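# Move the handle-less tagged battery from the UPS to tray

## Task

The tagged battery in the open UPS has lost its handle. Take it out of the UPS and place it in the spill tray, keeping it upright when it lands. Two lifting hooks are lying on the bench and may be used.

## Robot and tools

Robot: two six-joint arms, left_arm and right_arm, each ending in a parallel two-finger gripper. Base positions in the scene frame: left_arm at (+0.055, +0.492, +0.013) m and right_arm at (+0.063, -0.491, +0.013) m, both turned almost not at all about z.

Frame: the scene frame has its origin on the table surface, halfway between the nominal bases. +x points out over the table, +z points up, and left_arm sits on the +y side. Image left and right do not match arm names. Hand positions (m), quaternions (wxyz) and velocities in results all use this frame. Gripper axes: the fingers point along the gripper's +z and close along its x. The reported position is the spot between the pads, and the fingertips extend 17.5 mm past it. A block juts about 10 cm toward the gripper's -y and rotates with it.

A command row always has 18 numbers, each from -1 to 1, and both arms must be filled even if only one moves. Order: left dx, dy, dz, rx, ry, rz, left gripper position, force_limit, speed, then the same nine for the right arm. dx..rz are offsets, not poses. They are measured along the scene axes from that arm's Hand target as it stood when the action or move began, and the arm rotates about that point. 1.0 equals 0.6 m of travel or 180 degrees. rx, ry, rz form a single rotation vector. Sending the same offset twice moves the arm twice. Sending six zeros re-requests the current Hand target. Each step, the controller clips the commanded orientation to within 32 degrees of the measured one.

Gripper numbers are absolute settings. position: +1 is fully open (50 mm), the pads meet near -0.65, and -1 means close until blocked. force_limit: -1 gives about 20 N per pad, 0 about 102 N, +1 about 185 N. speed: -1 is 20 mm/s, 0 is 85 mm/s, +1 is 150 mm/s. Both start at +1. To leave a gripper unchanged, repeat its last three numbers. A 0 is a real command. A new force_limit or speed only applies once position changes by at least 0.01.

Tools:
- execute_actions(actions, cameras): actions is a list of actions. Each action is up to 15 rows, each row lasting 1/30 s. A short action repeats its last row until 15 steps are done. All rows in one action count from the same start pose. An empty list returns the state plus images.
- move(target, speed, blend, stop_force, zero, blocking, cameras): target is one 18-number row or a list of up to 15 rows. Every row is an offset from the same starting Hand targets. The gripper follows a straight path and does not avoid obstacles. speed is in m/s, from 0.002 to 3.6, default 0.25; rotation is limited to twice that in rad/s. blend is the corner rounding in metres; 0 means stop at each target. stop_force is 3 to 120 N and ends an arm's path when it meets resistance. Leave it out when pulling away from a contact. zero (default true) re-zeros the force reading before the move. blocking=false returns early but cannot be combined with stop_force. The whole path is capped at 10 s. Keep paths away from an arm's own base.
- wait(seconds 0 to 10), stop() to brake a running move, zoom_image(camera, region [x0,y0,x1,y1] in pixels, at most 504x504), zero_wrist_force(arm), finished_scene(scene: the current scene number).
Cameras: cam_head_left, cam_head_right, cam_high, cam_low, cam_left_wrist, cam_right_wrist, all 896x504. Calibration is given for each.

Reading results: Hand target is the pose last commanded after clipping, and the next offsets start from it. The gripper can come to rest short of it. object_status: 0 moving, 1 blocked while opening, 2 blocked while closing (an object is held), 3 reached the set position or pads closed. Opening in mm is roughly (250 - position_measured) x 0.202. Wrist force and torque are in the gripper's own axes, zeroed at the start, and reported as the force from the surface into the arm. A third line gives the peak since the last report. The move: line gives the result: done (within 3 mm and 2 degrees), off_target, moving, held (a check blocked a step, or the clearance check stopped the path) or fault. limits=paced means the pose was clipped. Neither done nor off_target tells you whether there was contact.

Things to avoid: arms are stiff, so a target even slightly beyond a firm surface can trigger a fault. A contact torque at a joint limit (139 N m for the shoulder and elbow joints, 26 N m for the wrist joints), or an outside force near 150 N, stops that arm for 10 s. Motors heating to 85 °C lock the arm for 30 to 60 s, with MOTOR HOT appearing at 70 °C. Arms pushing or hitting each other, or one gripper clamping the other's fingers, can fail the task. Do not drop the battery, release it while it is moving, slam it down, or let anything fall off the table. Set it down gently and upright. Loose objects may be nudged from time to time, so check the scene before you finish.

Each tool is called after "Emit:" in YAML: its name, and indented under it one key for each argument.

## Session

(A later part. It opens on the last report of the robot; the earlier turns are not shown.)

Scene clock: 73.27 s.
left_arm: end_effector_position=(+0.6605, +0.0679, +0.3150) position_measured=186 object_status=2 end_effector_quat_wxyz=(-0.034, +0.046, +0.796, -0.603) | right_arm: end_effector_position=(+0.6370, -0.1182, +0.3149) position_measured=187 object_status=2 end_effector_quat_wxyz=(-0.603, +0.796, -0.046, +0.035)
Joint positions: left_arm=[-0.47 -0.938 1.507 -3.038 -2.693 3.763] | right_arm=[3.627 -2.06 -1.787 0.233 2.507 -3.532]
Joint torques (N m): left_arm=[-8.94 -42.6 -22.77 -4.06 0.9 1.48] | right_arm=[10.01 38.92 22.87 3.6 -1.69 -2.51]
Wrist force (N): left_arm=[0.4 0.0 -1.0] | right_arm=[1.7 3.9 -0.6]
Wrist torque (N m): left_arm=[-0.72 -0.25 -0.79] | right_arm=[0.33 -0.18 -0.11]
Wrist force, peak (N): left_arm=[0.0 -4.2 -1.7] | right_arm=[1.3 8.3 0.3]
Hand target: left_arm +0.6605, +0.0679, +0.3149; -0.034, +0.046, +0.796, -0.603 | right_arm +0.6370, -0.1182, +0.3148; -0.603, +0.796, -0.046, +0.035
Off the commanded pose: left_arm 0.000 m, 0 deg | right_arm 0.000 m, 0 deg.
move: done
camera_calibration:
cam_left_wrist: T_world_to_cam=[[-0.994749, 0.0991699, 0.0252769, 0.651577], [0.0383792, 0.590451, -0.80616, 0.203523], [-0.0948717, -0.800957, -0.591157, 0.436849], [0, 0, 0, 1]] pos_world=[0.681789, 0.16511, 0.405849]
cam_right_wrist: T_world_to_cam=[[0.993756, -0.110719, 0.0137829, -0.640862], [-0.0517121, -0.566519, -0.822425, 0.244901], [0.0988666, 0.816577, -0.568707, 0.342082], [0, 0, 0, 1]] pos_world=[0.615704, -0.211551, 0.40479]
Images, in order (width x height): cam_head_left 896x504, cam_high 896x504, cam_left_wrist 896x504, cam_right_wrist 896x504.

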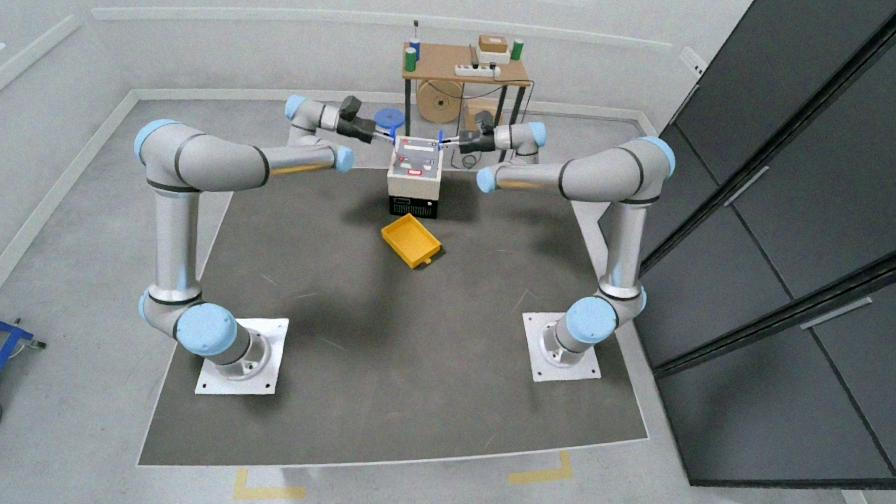

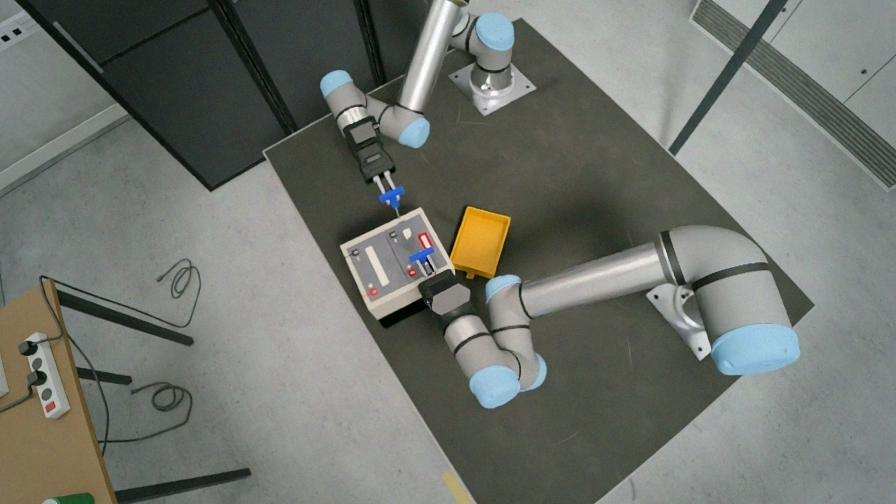

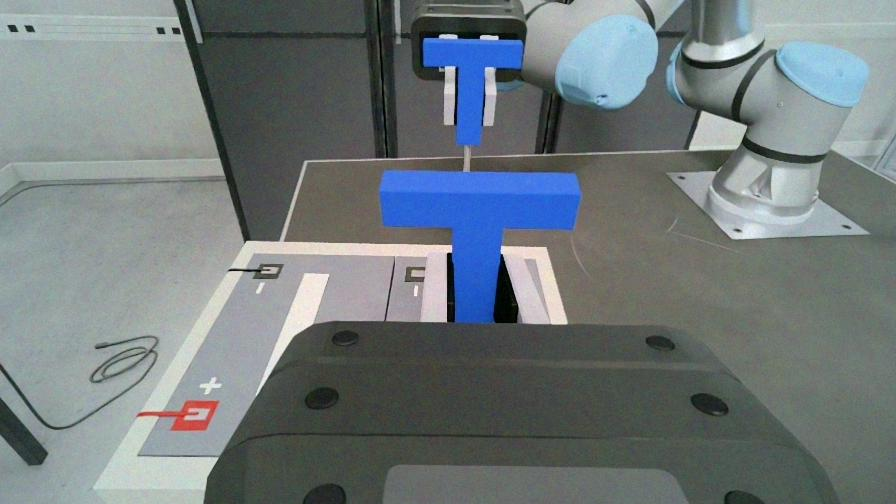

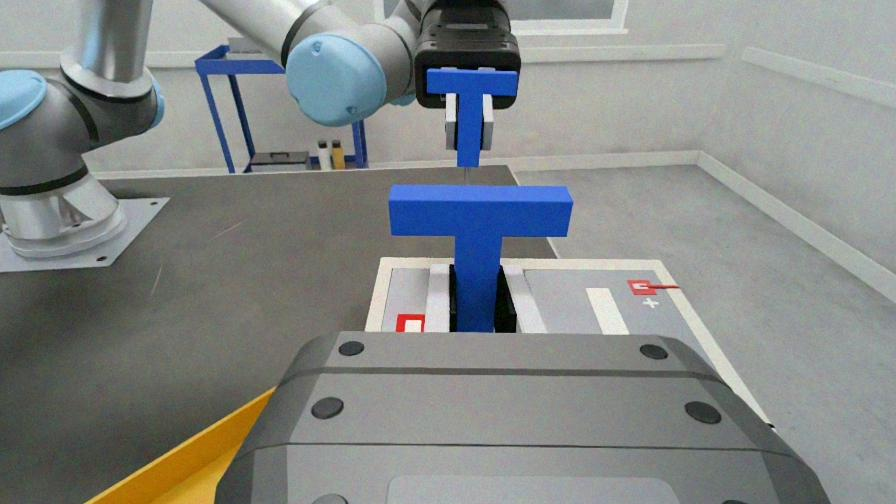

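Emit:
move:
  target:
    - [0,0,-0.105,0,0,0,-1,-0.5,-0.5,0,0,-0.105,0,0,0,-1,-0.5,-0.5]
  speed: 0.03
  stop_force: 6
  cameras: ["cam_high","cam_right_wrist"]

Emit:
zoom_image:
  camera: "cam_high"
  region: [370, 190, 520, 290]

Scene clock: 76.83 s.
left_arm: end_effector_position=(+0.6605, +0.0679, +0.2939) position_measured=186 object_status=2 end_effector_quat_wxyz=(-0.034, +0.046, +0.796, -0.603) | right_arm: end_effector_position=(+0.6370, -0.1182, +0.2562) position_measured=187 object_status=2 end_effector_quat_wxyz=(-0.603, +0.796, -0.046, +0.035)
Joint positions: left_arm=[-0.47 -0.911 1.522 -3.081 -2.693 3.764] | right_arm=[3.627 -2.159 -1.82 0.365 2.507 -3.532]
Joint torques (N m): left_arm=[-8.66 -55.61 -28.85 -4.22 -0.63 1.27] | right_arm=[3.26 36.3 27.45 3.39 -1.48 0.51]
Wrist force (N): left_arm=[0.3 -2.3 -1.8] | right_arm=[1.0 -3.3 -2.0]
Wrist torque (N m): left_arm=[-0.64 -0.16 -0.87] | right_arm=[0.15 -0.22 -0.04]
Wrist force, peak (N): left_arm=[-0.1 -28.2 -11.5] | right_arm=[1.7 -31.4 -15.9]
Hand target: left_arm +0.6605, +0.0679, +0.2939; -0.034, +0.046, +0.796, -0.603 (not the last commanded pose) | right_arm +0.6370, -0.1182, +0.2562; -0.603, +0.796, -0.046, +0.035 (not the last commanded pose)
Off the commanded pose: left_arm 0.042 m, 0 deg | right_arm 0.004 m, 0 deg.
move: contact (left_arm, right_arm)
camera_calibration:
cam_right_wrist: T_world_to_cam=[[0.993757, -0.110688, 0.0140029, -0.640023], [-0.0515138, -0.566535, -0.822426, 0.196494], [0.0989656, 0.81657, -0.5687, 0.308644], [0, 0, 0, 1]] pos_world=[0.615604, -0.211551, 0.346089]
Images, in order (width x height): cam_high 896x504, cam_right_wrist 896x504.

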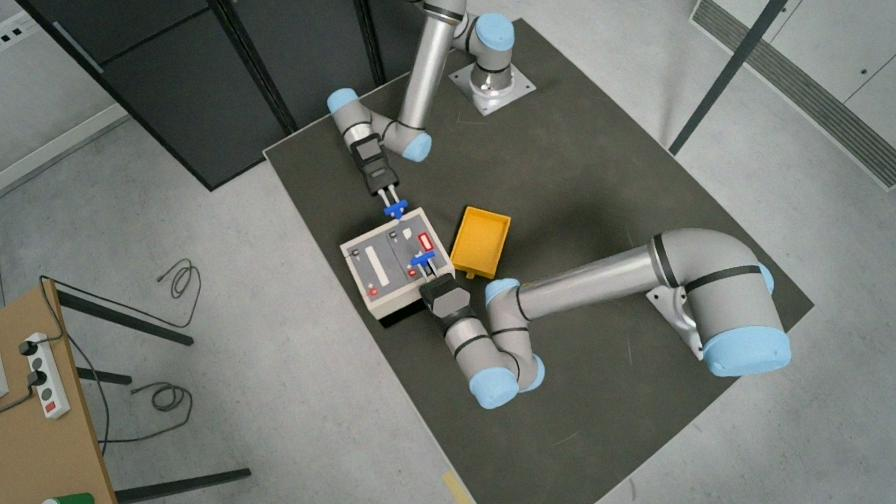

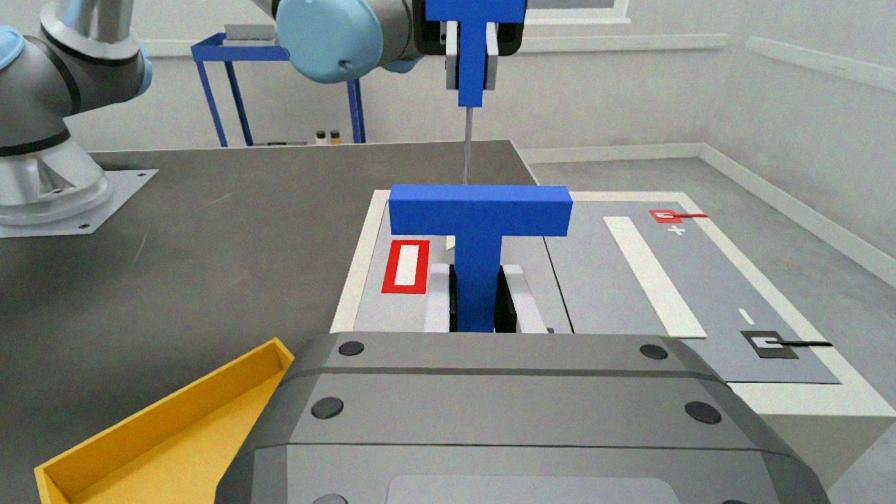

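Scaled by 3.360.

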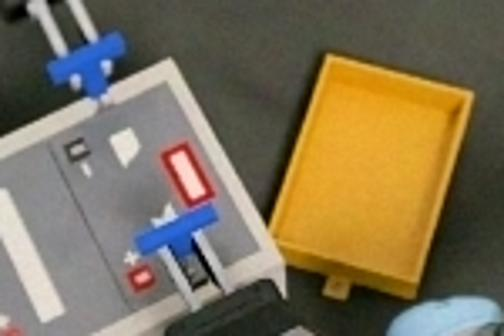

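Emit:
zoom_image:
  camera: "cam_right_wrist"
  region: [380, 90, 560, 210]

Emit:
zoom_image:
  camera: "cam_high"
  region: [380, 195, 430, 235]

Scaled by 2.800.

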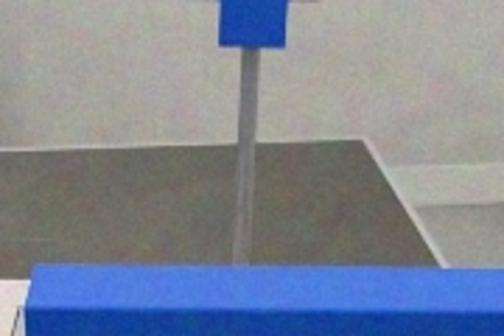

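Scaled by 10.080.

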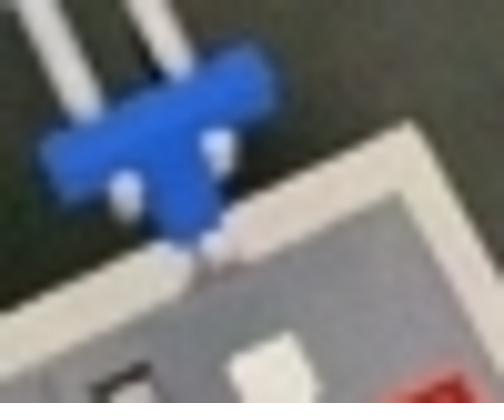

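Emit:
move:
  target:
    - [0,0,0.008,0,0,0,-1,-0.5,-0.5,0,0,0.005,0,0,0,-1,-0.5,-0.5]
    - [0.0007,0.0058,0.008,0,0,0,-1,-0.5,-0.5,0,0,0.005,0,0,0,-1,-0.5,-0.5]
  speed: 0.03
  cameras: ["cam_head_left","cam_right_wrist","cam_low"]

Emit:
zoom_image:
  camera: "cam_low"
  region: [400, 150, 560, 290]

Emit:
move:
  target:
    - [0,0,-0.065,0,0,0,-1,-0.5,-0.5,0,0,0,0,0,0,-1,-0.5,-0.5]
  speed: 0.02
  stop_force: 5

Scene clock: 79.00 s.
left_arm: end_effector_position=(+0.6608, +0.0715, +0.2988) position_measured=186 object_status=2 end_effector_quat_wxyz=(-0.034, +0.046, +0.796, -0.603) | right_arm: end_effector_position=(+0.6370, -0.1182, +0.2592) position_measured=187 object_status=2 end_effector_quat_wxyz=(-0.603, +0.796, -0.046, +0.035)
Joint positions: left_arm=[-0.465 -0.92 1.522 -3.065 -2.697 3.771] | right_arm=[3.627 -2.154 -1.819 0.358 2.507 -3.532]
Joint torques (N m): left_arm=[-10.09 -41.02 -22.23 -4.69 0.36 -1.74] | right_arm=[4.71 43.91 25.8 3.56 -1.45 0.62]
Wrist force (N): left_arm=[-0.1 0.1 -0.9] | right_arm=[1.6 3.7 -0.5]
Wrist torque (N m): left_arm=[-0.69 -0.16 -0.86] | right_arm=[0.19 -0.15 -0.10]
Wrist force, peak (N): left_arm=[0.7 -2.6 -2.0] | right_arm=[2.0 4.2 -0.4]
Hand target: left_arm +0.6609, +0.0714, +0.2987; -0.034, +0.046, +0.796, -0.603 | right_arm +0.6370, -0.1182, +0.2592; -0.603, +0.796, -0.046, +0.035
Off the commanded pose: left_arm 0.000 m, 0 deg | right_arm 0.000 m, 0 deg.
move: done
camera_calibration:
cam_right_wrist: T_world_to_cam=[[0.993757, -0.110688, 0.0140029, -0.640065], [-0.0515138, -0.566535, -0.822426, 0.198961], [0.0989656, 0.81657, -0.5687, 0.31035], [0, 0, 0, 1]] pos_world=[0.615604, -0.211551, 0.349089]
Images, in order (width x height): cam_head_left 896x504, cam_low 896x504, cam_right_wrist 896x504.

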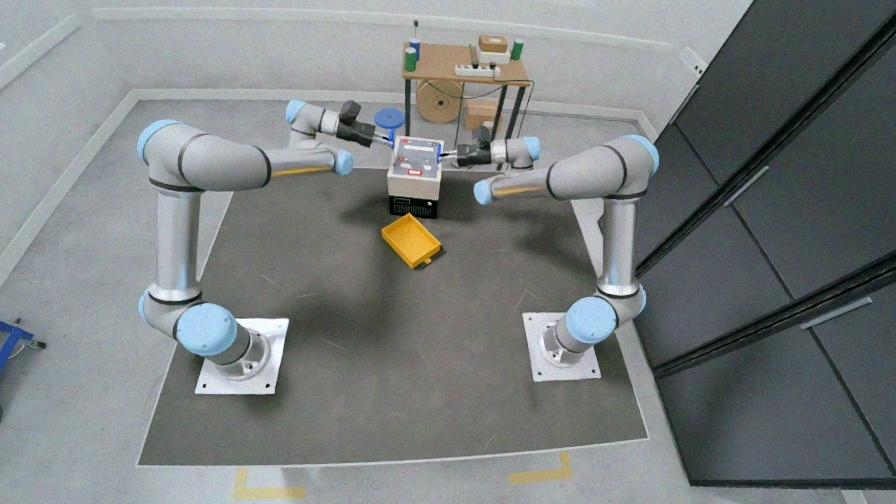

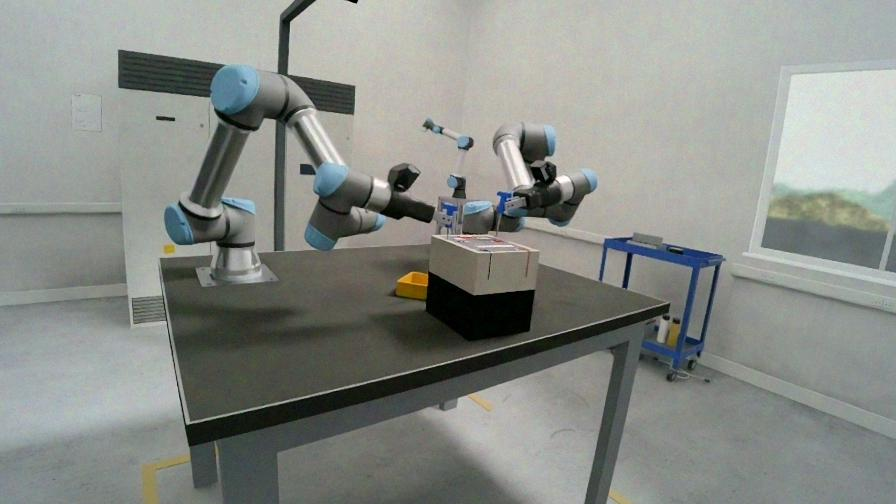

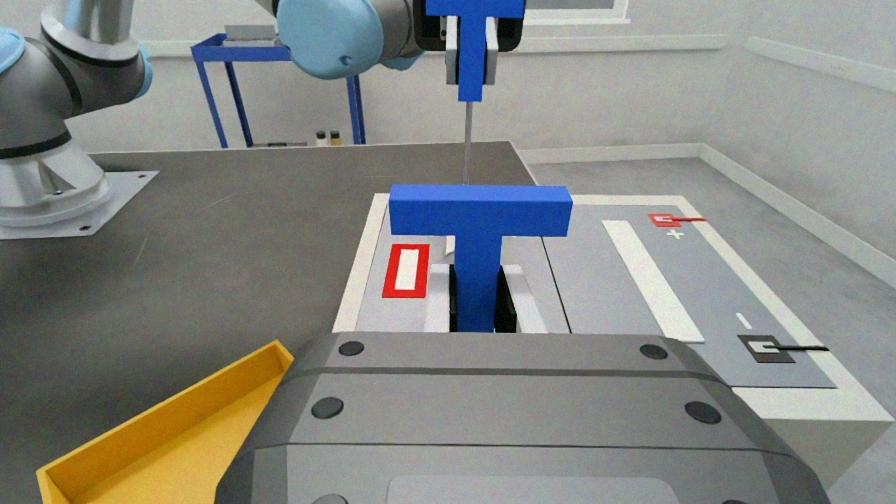

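Scaled by 3.150.

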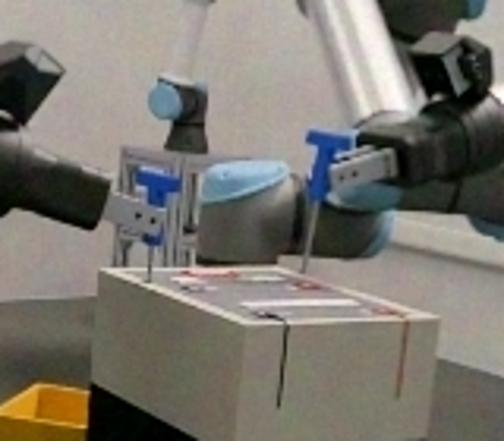

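Scene clock: 80.47 s.
left_arm: end_effector_position=(+0.6609, +0.0714, +0.2939) position_measured=186 object_status=2 end_effector_quat_wxyz=(-0.034, +0.046, +0.796, -0.603) | right_arm: end_effector_position=(+0.6370, -0.1182, +0.2592) position_measured=187 object_status=2 end_effector_quat_wxyz=(-0.603, +0.796, -0.046, +0.035)
Joint positions: left_arm=[-0.465 -0.913 1.525 -3.075 -2.697 3.771] | right_arm=[3.627 -2.154 -1.819 0.358 2.507 -3.532]
Joint torques (N m): left_arm=[-6.32 -54.63 -29.27 -4.17 0.88 -0.57] | right_arm=[6.09 41.81 13.62 3.94 -1.27 -0.53]
Wrist force (N): left_arm=[0.4 -2.7 -2.7] | right_arm=[1.8 3.4 -0.7]
Wrist torque (N m): left_arm=[-0.63 -0.20 -0.84] | right_arm=[0.19 -0.21 -0.10]
Wrist force, peak (N): left_arm=[-0.4 -17.9 -7.8] | right_arm=[2.3 4.0 -0.8]
Hand target: left_arm +0.6609, +0.0714, +0.2939; -0.034, +0.046, +0.796, -0.603 (not the last commanded pose) | right_arm +0.6370, -0.1182, +0.2592; -0.603, +0.796, -0.046, +0.035
Off the commanded pose: left_arm 0.034 m, 0 deg | right_arm 0.000 m, 0 deg.
move: contact (left_arm)

Emit:
move:
  target:
    - [0,0,0.05,0.0386,-0.0044,0,-1,-0.5,-0.5,0,0,0,0,0,0,-1,-0.5,-0.5]
  speed: 0.08
  cameras: ["cam_low","cam_right_wrist"]

Emit:
zoom_image:
  camera: "cam_low"
  region: [400, 150, 560, 290]

Emit:
zoom_image:
  camera: "cam_right_wrist"
  region: [400, 0, 540, 190]

Scene clock: 83.10 s.
left_arm: end_effector_position=(+0.6608, +0.0713, +0.3240) position_measured=186 object_status=2 end_effector_quat_wxyz=(-0.032, +0.048, +0.831, -0.554) | right_arm: end_effector_position=(+0.6370, -0.1182, +0.2592) position_measured=187 object_status=2 end_effector_quat_wxyz=(-0.603, +0.796, -0.046, +0.035)
Joint positions: left_arm=[-0.48 -1.024 1.5 -2.762 -2.607 3.923] | right_arm=[3.627 -2.154 -1.819 0.358 2.507 -3.532]
Joint torques (N m): left_arm=[9.44 -36.64 -12.04 -2.26 -3.75 -0.92] | right_arm=[4.19 42.44 12.15 3.82 -1.2 -2.65]
Wrist force (N): left_arm=[0.1 0.8 -1.2] | right_arm=[1.9 3.2 -1.1]
Wrist torque (N m): left_arm=[-0.58 -0.14 -0.71] | right_arm=[0.18 -0.22 -0.09]
Wrist force, peak (N): left_arm=[0.4 -3.0 -2.8] | right_arm=[2.0 3.4 -1.1]
Hand target: left_arm +0.6609, +0.0714, +0.3239; -0.032, +0.048, +0.831, -0.554 | right_arm +0.6370, -0.1182, +0.2592; -0.603, +0.796, -0.046, +0.035
Off the commanded pose: left_arm 0.000 m, 0 deg | right_arm 0.000 m, 0 deg.
move: done
camera_calibration:
cam_right_wrist: T_world_to_cam=[[0.993757, -0.110688, 0.0140029, -0.640065], [-0.0515138, -0.566535, -0.822426, 0.198961], [0.0989656, 0.81657, -0.5687, 0.31035], [0, 0, 0, 1]] pos_world=[0.615604, -0.211551, 0.349089]
Images, in order (width x height): cam_low 896x504, cam_right_wrist 896x504.

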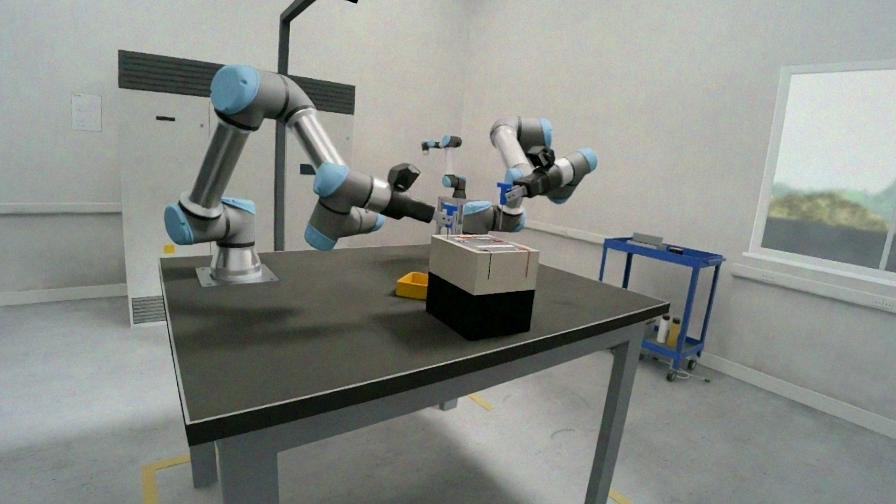

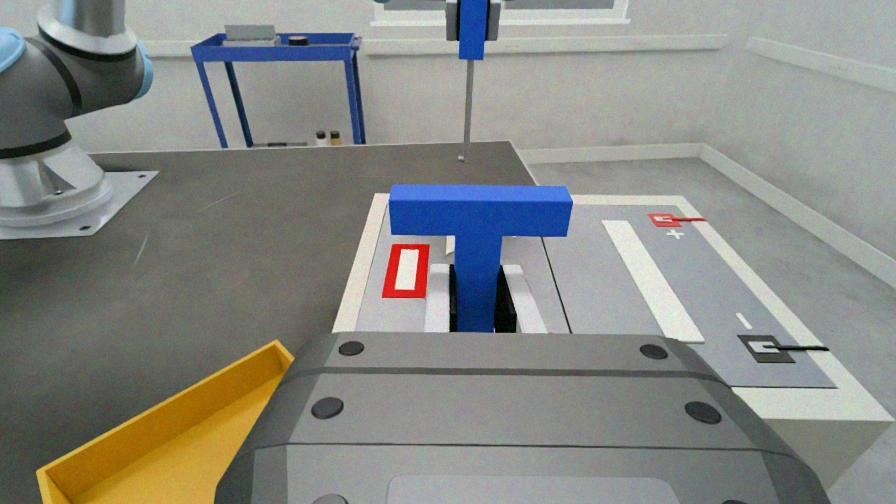

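Scaled by 3.150.

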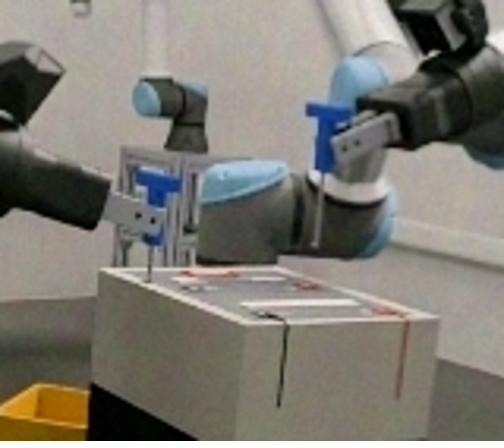

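Scaled by 2.653.

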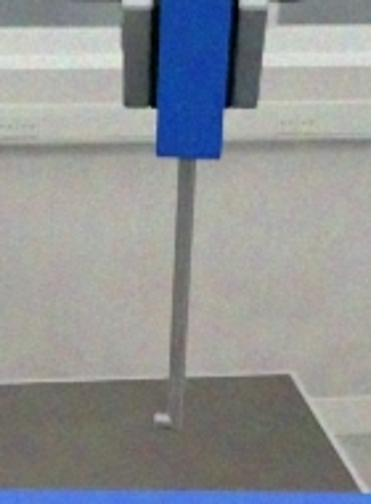

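Emit:
move:
  target:
    - [-0.0007,-0.0042,0,0,0,0,-1,-0.5,-0.5,0,0,0,0,0,0,-1,-0.5,-0.5]
    - [-0.0007,-0.0042,-0.114,0,0,0,-1,-0.5,-0.5,0,0,0,0,0,0,-1,-0.5,-0.5]
  speed: 0.025
  stop_force: 5
  cameras: ["cam_low"]

Emit:
zoom_image:
  camera: "cam_low"
  region: [420, 170, 560, 270]

Scene clock: 86.20 s.
left_arm: end_effector_position=(+0.6605, +0.0689, +0.2963) position_measured=186 object_status=2 end_effector_quat_wxyz=(-0.032, +0.048, +0.831, -0.554) | right_arm: end_effector_position=(+0.6370, -0.1182, +0.2592) position_measured=187 object_status=2 end_effector_quat_wxyz=(-0.603, +0.796, -0.046, +0.035)
Joint positions: left_arm=[-0.484 -0.991 1.526 -2.825 -2.604 3.918] | right_arm=[3.627 -2.154 -1.819 0.358 2.507 -3.532]
Joint torques (N m): left_arm=[4.56 -55.04 -30.94 -5.05 0.03 0.13] | right_arm=[5.13 41.28 11.29 3.76 -1.28 -3.06]
Wrist force (N): left_arm=[-0.3 -0.5 -2.1] | right_arm=[1.5 2.8 -0.6]
Wrist torque (N m): left_arm=[-0.54 -0.08 -0.76] | right_arm=[0.13 -0.15 -0.09]
Wrist force, peak (N): left_arm=[-0.6 -17.8 -8.6] | right_arm=[1.9 3.6 -0.7]
Hand target: left_arm +0.6605, +0.0689, +0.2963; -0.032, +0.048, +0.831, -0.554 (not the last commanded pose) | right_arm +0.6370, -0.1182, +0.2592; -0.603, +0.796, -0.046, +0.035
Off the commanded pose: left_arm 0.041 m, 0 deg | right_arm 0.000 m, 0 deg.
move: contact (left_arm); path passed 1 of 2 targets
Images, in order (width x height): cam_low 896x504.

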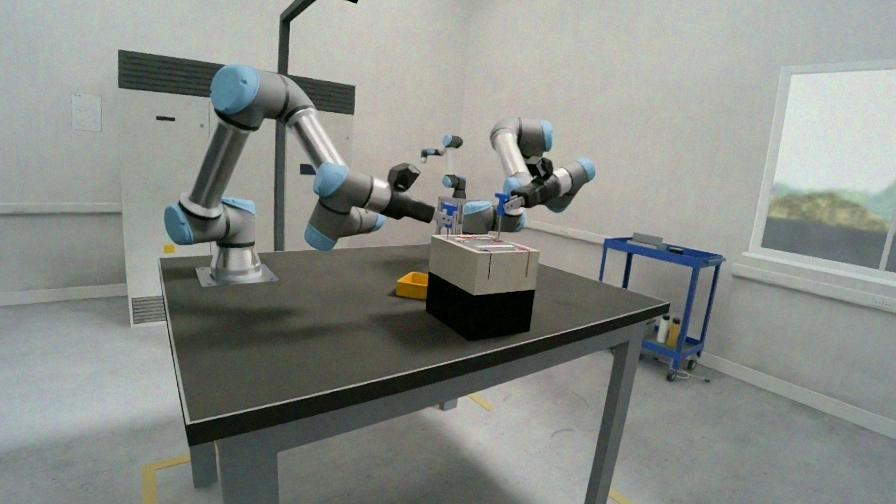

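Scaled by 3.600.

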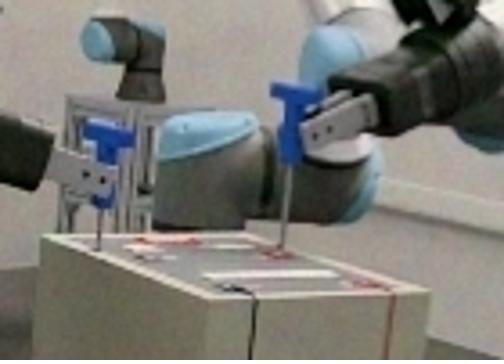

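Emit:
move:
  target:
    - [0,-0.0015,0.01,0,0,0,-1,-0.5,-0.5,0,0,0,0,0,0,-1,-0.5,-0.5]
  speed: 0.05
  cameras: ["cam_high","cam_head_left","cam_head_right"]

Emit:
zoom_image:
  camera: "cam_high"
  region: [385, 195, 425, 225]

Emit:
zoom_image:
  camera: "cam_head_left"
  region: [380, 125, 440, 165]

Emit:
zoom_image:
  camera: "cam_head_right"
  region: [390, 120, 460, 170]

Scene clock: 87.40 s.
left_arm: end_effector_position=(+0.6605, +0.0680, +0.3025) position_measured=186 object_status=2 end_effector_quat_wxyz=(-0.032, +0.048, +0.831, -0.554) | right_arm: end_effector_position=(+0.6370, -0.1182, +0.2592) position_measured=187 object_status=2 end_effector_quat_wxyz=(-0.603, +0.796, -0.046, +0.035)
Joint positions: left_arm=[-0.485 -0.997 1.519 -2.814 -2.603 3.916] | right_arm=[3.627 -2.154 -1.819 0.358 2.507 -3.532]
Joint torques (N m): left_arm=[-10.1 -45.67 -22.47 -3.92 0.47 -0.92] | right_arm=[5.25 41.78 11.53 3.79 -1.47 -2.96]
Wrist force (N): left_arm=[-0.2 0.8 -1.3] | right_arm=[1.4 2.9 -0.6]
Wrist torque (N m): left_arm=[-0.59 -0.11 -0.70] | right_arm=[0.12 -0.15 -0.09]
Wrist force, peak (N): left_arm=[-0.5 -0.4 -2.2] | right_arm=[1.8 3.4 -0.8]
Hand target: left_arm +0.6605, +0.0680, +0.3023; -0.032, +0.048, +0.831, -0.554 | right_arm +0.6370, -0.1182, +0.2592; -0.603, +0.796, -0.046, +0.035
Off the commanded pose: left_arm 0.000 m, 0 deg | right_arm 0.000 m, 0 deg.
move: done
Images, in order (width x height): cam_head_left 896x504, cam_head_right 896x504, cam_high 896x504.

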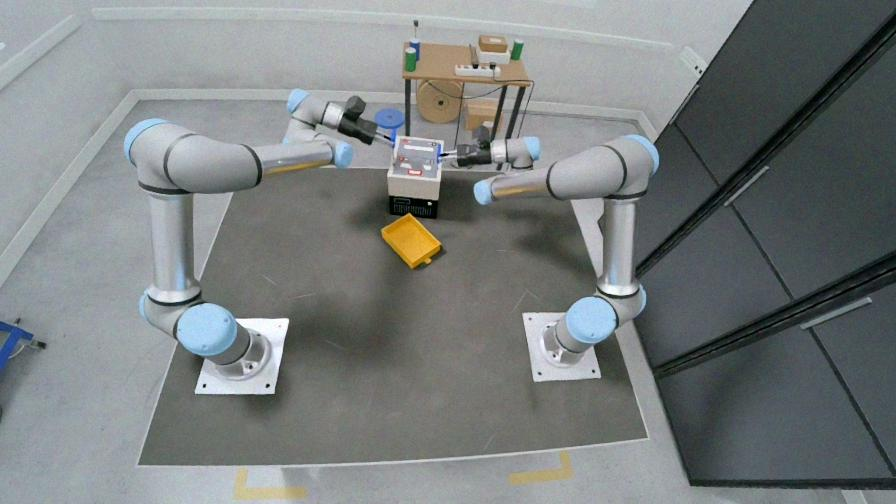

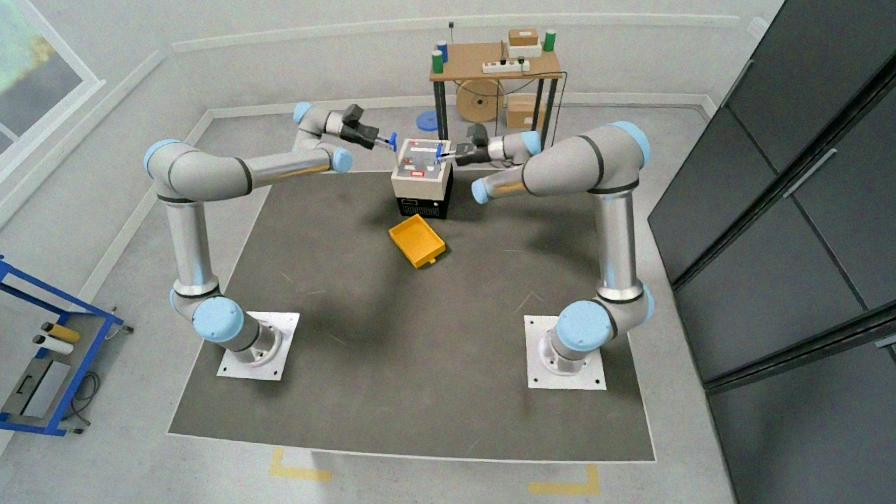

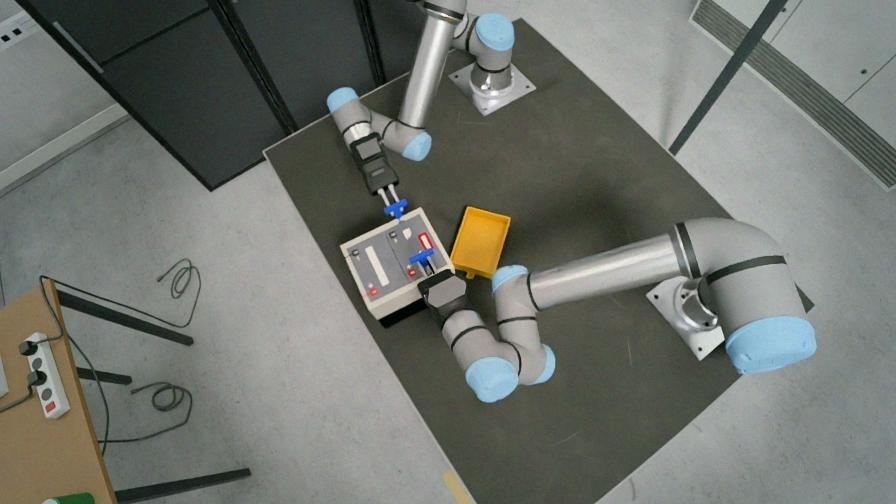

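Scaled by 12.600.

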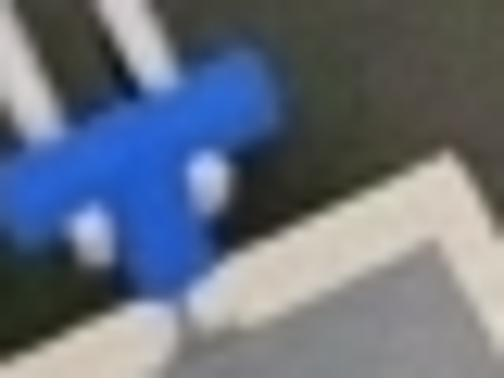

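Scaled by 8.400.

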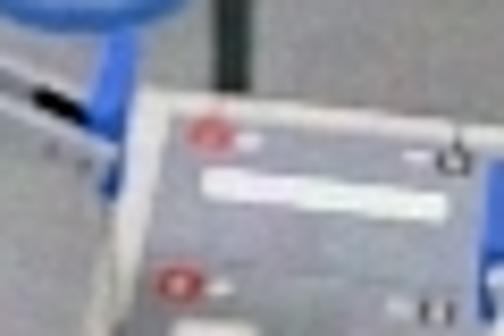

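Scaled by 7.200.

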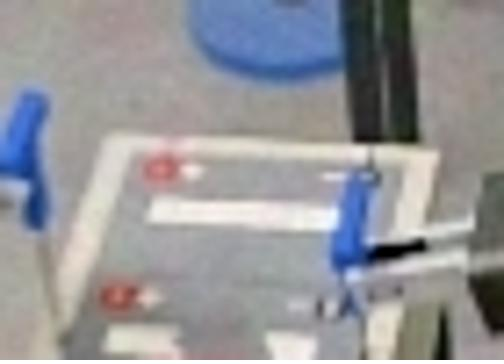

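Emit:
move:
  target:
    - [0,0,-0.078,0,0,0,-1,-0.5,-0.5,0,0,0,0,0,0,-1,-0.5,-0.5]
  speed: 0.02
  stop_force: 4

Scene clock: 91.07 s.
left_arm: end_effector_position=(+0.6605, +0.0680, +0.2593) position_measured=186 object_status=2 end_effector_quat_wxyz=(-0.032, +0.048, +0.831, -0.553) | right_arm: end_effector_position=(+0.6370, -0.1182, +0.2592) position_measured=187 object_status=2 end_effector_quat_wxyz=(-0.603, +0.796, -0.046, +0.035)
Joint positions: left_arm=[-0.485 -0.942 1.555 -2.904 -2.603 3.916] | right_arm=[3.627 -2.154 -1.819 0.358 2.507 -3.532]
Joint torques (N m): left_arm=[0.4 -54.21 -29.24 -4.43 0.59 0.38] | right_arm=[4.5 42.78 12.66 3.91 -1.35 -2.98]
Wrist force (N): left_arm=[-0.7 -2.5 -2.4] | right_arm=[1.4 2.9 -0.7]
Wrist torque (N m): left_arm=[-0.53 -0.04 -0.71] | right_arm=[0.14 -0.14 -0.10]
Wrist force, peak (N): left_arm=[-0.9 -15.1 -7.6] | right_arm=[2.0 3.3 -1.0]
Hand target: left_arm +0.6605, +0.0680, +0.2593; -0.032, +0.048, +0.831, -0.554 (not the last commanded pose) | right_arm +0.6370, -0.1182, +0.2592; -0.603, +0.796, -0.046, +0.035
Off the commanded pose: left_arm 0.004 m, 0 deg | right_arm 0.000 m, 0 deg.
move: contact (left_arm)

Emit:
move:
  target:
    - [0,0,0.005,0,0,0,-1,-0.5,-0.5,0,0,0,0,0,0,-1,-0.5,-0.5]
    - [-0.0103,-0.0007,0.005,0,0,0.1111,-1,-0.5,-0.5,-0.0095,0.0028,0,0,0,-0.1056,-1,-0.5,-0.5]
    - [-0.0198,-0.0048,0.005,0,0,0.2222,-1,-0.5,-0.5,-0.0177,0.0085,0,0,0,-0.2111,-1,-0.5,-0.5]
    - [-0.0275,-0.012,0.005,0,0,0.3333,-1,-0.5,-0.5,-0.0235,0.0165,0,0,0,-0.3167,-1,-0.5,-0.5]
    - [-0.0322,-0.0213,0.005,0,0,0.4444,-1,-0.5,-0.5,-0.0263,0.026,0,0,0,-0.4222,-1,-0.5,-0.5]
  speed: 0.2
  blend: [0,0.002,0.002,0.002,0]
  cameras: ["cam_high","cam_right_wrist","cam_left_wrist"]

Scene clock: 96.47 s.
left_arm: end_effector_position=(+0.6411, +0.0551, +0.2623) position_measured=186 object_status=2 end_effector_quat_wxyz=(+0.331, -0.497, +0.667, -0.444) | right_arm: end_effector_position=(+0.6212, -0.1025, +0.2592) position_measured=187 object_status=2 end_effector_quat_wxyz=(-0.454, +0.599, -0.526, +0.398)
Joint positions: left_arm=[-1.06 -1.143 1.96 -3.43 -0.869 2.781] | right_arm=[4.3 -2.008 -2.085 0.467 0.619 -2.737]
Joint torques (N m): left_arm=[3.43 -46.6 -10.4 -4.86 0.35 -1.09] | right_arm=[-10.74 45.02 6.69 2.84 -3.16 -1.19]
Wrist force (N): left_arm=[-9.2 3.6 -4.3] | right_arm=[3.7 4.3 -0.6]
Wrist torque (N m): left_arm=[-0.79 -0.38 -0.38] | right_arm=[0.19 -0.10 -0.20]
Wrist force, peak (N): left_arm=[-10.2 2.9 -5.1] | right_arm=[4.3 4.0 -0.5]
Hand target: left_arm +0.6411, +0.0552, +0.2623; +0.332, -0.497, +0.667, -0.444 | right_arm +0.6212, -0.1026, +0.2592; -0.454, +0.599, -0.526, +0.399
Off the commanded pose: left_arm 0.000 m, 0 deg | right_arm 0.000 m, 0 deg.
move: done
camera_calibration:
cam_left_wrist: T_world_to_cam=[[-0.268067, -0.963119, 0.0232758, 0.22805], [-0.664722, 0.167418, -0.72809, 0.622897], [0.697341, -0.210649, -0.685086, -0.122148], [0, 0, 0, 1]] pos_world=[0.560365, 0.0896251, 0.364535]
cam_right_wrist: T_world_to_cam=[[0.133462, -0.990956, 0.0139324, -0.178405], [-0.562165, -0.0872749, -0.822407, 0.573411], [0.816186, 0.101928, -0.568728, -0.219743], [0, 0, 0, 1]] pos_world=[0.525513, -0.104349, 0.34909]
Images, in order (width x height): cam_high 896x504, cam_left_wrist 896x504, cam_right_wrist 896x504.

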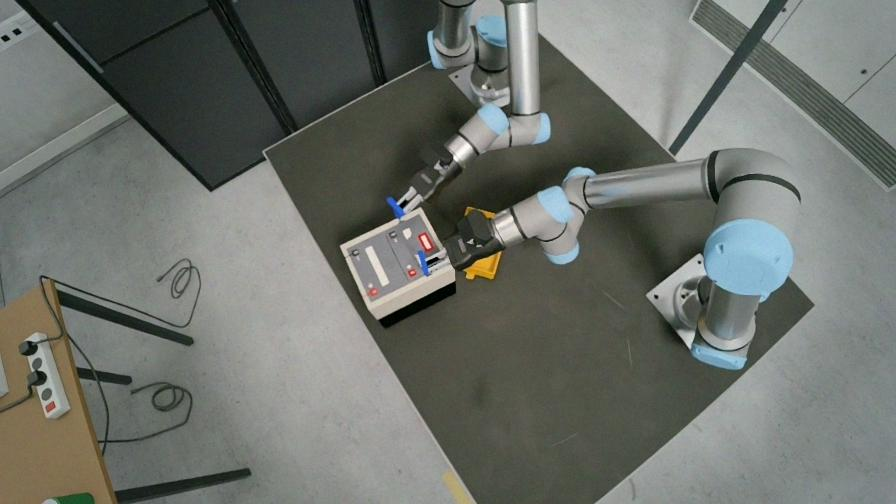

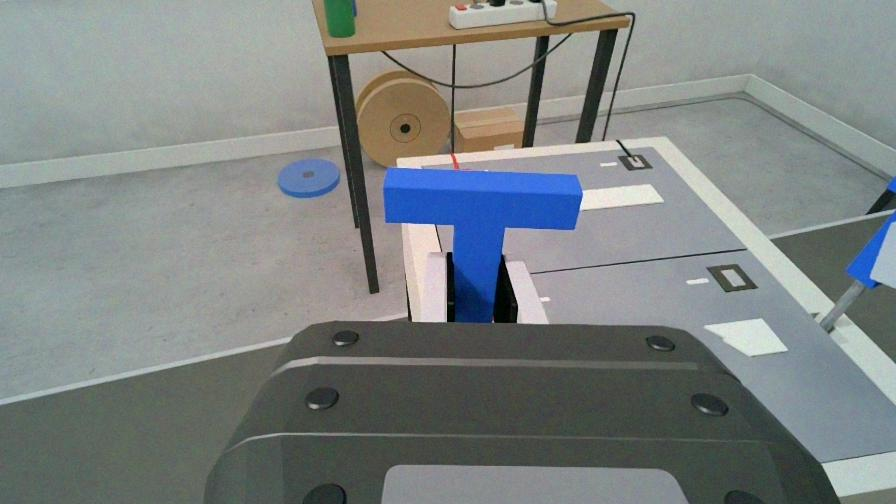

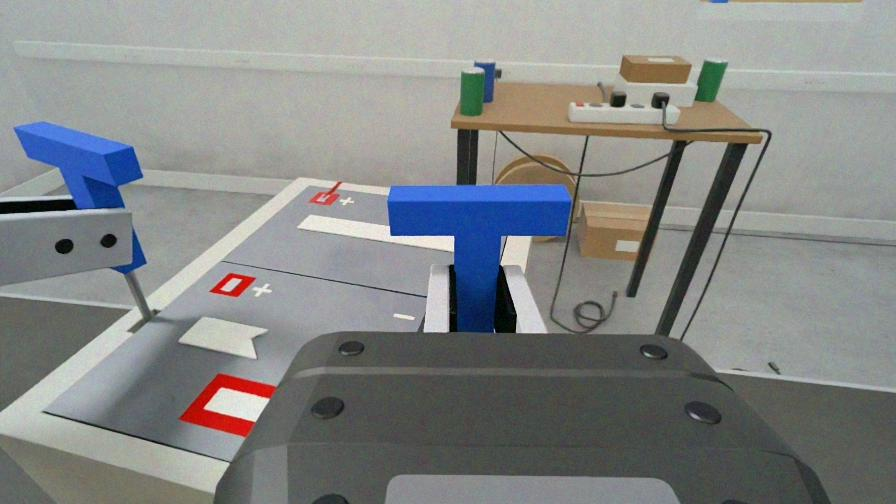

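Emit:
move:
  target:
    - [0,0,0,0,0,0,-1,-0.5,-0.5,0.0003,0.0025,0.005,0,0,0,-1,-0.5,-0.5]
    - [0,0,0.02,0,0,0,-1,-0.5,-0.5,0.0003,0.0025,0.025,0,0,0,-1,-0.5,-0.5]
  speed: 0.02
  cameras: ["cam_right_wrist","cam_left_wrist"]

Emit:
zoom_image:
  camera: "cam_right_wrist"
  region: [60, 240, 260, 400]

Emit:
zoom_image:
  camera: "cam_left_wrist"
  region: [740, 200, 896, 380]

Scene clock: 98.37 s.
left_arm: end_effector_position=(+0.6411, +0.0552, +0.2744) position_measured=186 object_status=2 end_effector_quat_wxyz=(+0.332, -0.497, +0.667, -0.444) | right_arm: end_effector_position=(+0.6214, -0.1011, +0.2743) position_measured=187 object_status=2 end_effector_quat_wxyz=(-0.454, +0.599, -0.526, +0.399)
Joint positions: left_arm=[-1.06 -1.166 1.952 -3.399 -0.869 2.781] | right_arm=[4.301 -1.977 -2.074 0.424 0.617 -2.736]
Joint torques (N m): left_arm=[4.35 -34.99 -30.45 -10.04 1.25 -0.2] | right_arm=[12.82 43.97 30.41 8.49 0.17 -0.66]
Wrist force (N): left_arm=[-6.3 17.0 4.4] | right_arm=[7.9 22.8 4.0]
Wrist torque (N m): left_arm=[-0.73 -0.28 -0.46] | right_arm=[0.05 0.03 -0.58]
Wrist force, peak (N): left_arm=[-5.7 19.0 4.6] | right_arm=[7.2 25.8 5.8]
Hand target: left_arm +0.6411, +0.0552, +0.2743; +0.332, -0.497, +0.667, -0.444 | right_arm +0.6214, -0.1011, +0.2742; -0.454, +0.599, -0.526, +0.399
Off the commanded pose: left_arm 0.000 m, 0 deg | right_arm 0.000 m, 0 deg.
move: done
camera_calibration:
cam_left_wrist: T_world_to_cam=[[-0.267767, -0.963203, 0.023248, 0.227739], [-0.664706, 0.167211, -0.728153, 0.631862], [0.697472, -0.210428, -0.68502, -0.113957], [0, 0, 0, 1]] pos_world=[0.560465, 0.0897247, 0.376735]
cam_right_wrist: T_world_to_cam=[[0.133016, -0.991015, 0.0140028, -0.177052], [-0.562175, -0.0870766, -0.822422, 0.586096], [0.816251, 0.101523, -0.568706, -0.211546], [0, 0, 0, 1]] pos_world=[0.525714, -0.102949, 0.364189]
Images, in order (width x height): cam_left_wrist 896x504, cam_right_wrist 896x504.

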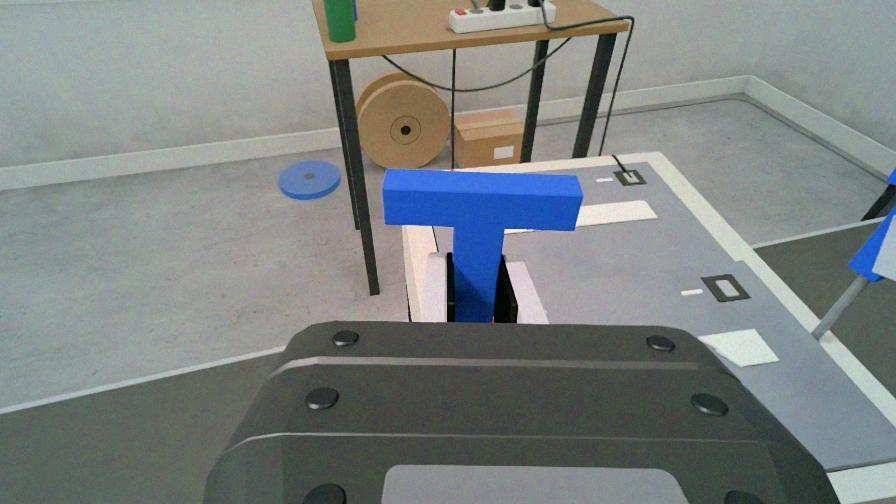

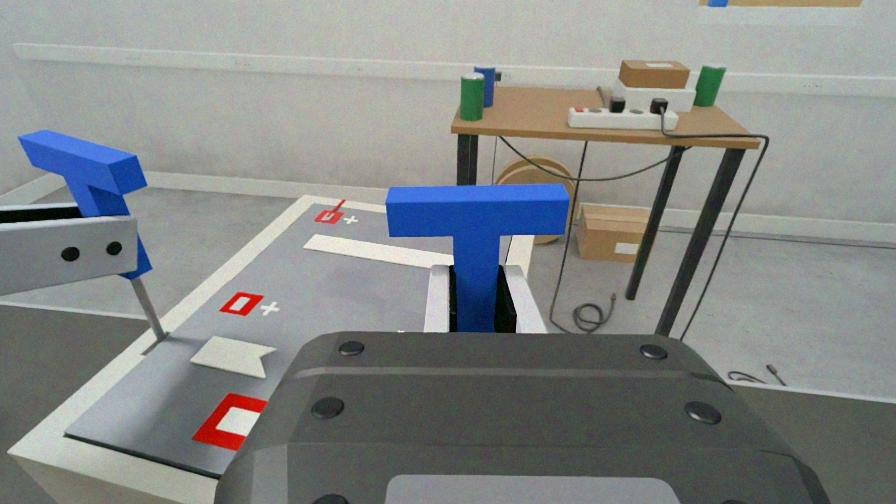

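Scaled by 2.520.

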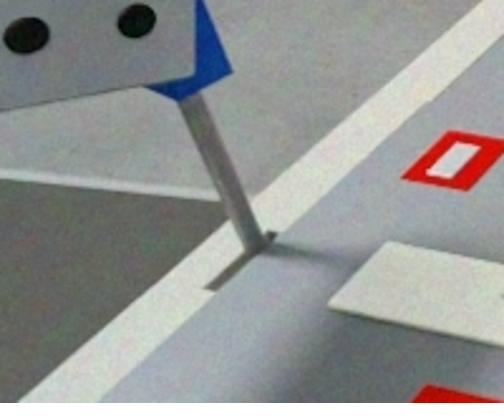

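Scaled by 2.800.

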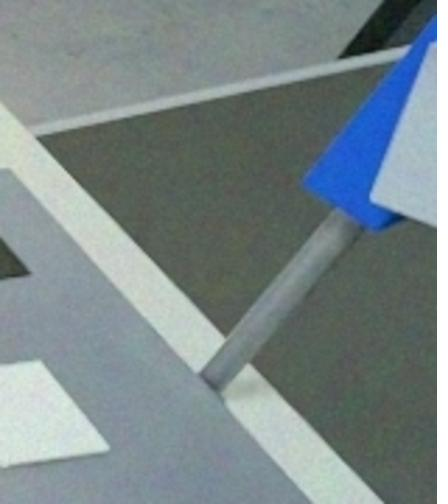

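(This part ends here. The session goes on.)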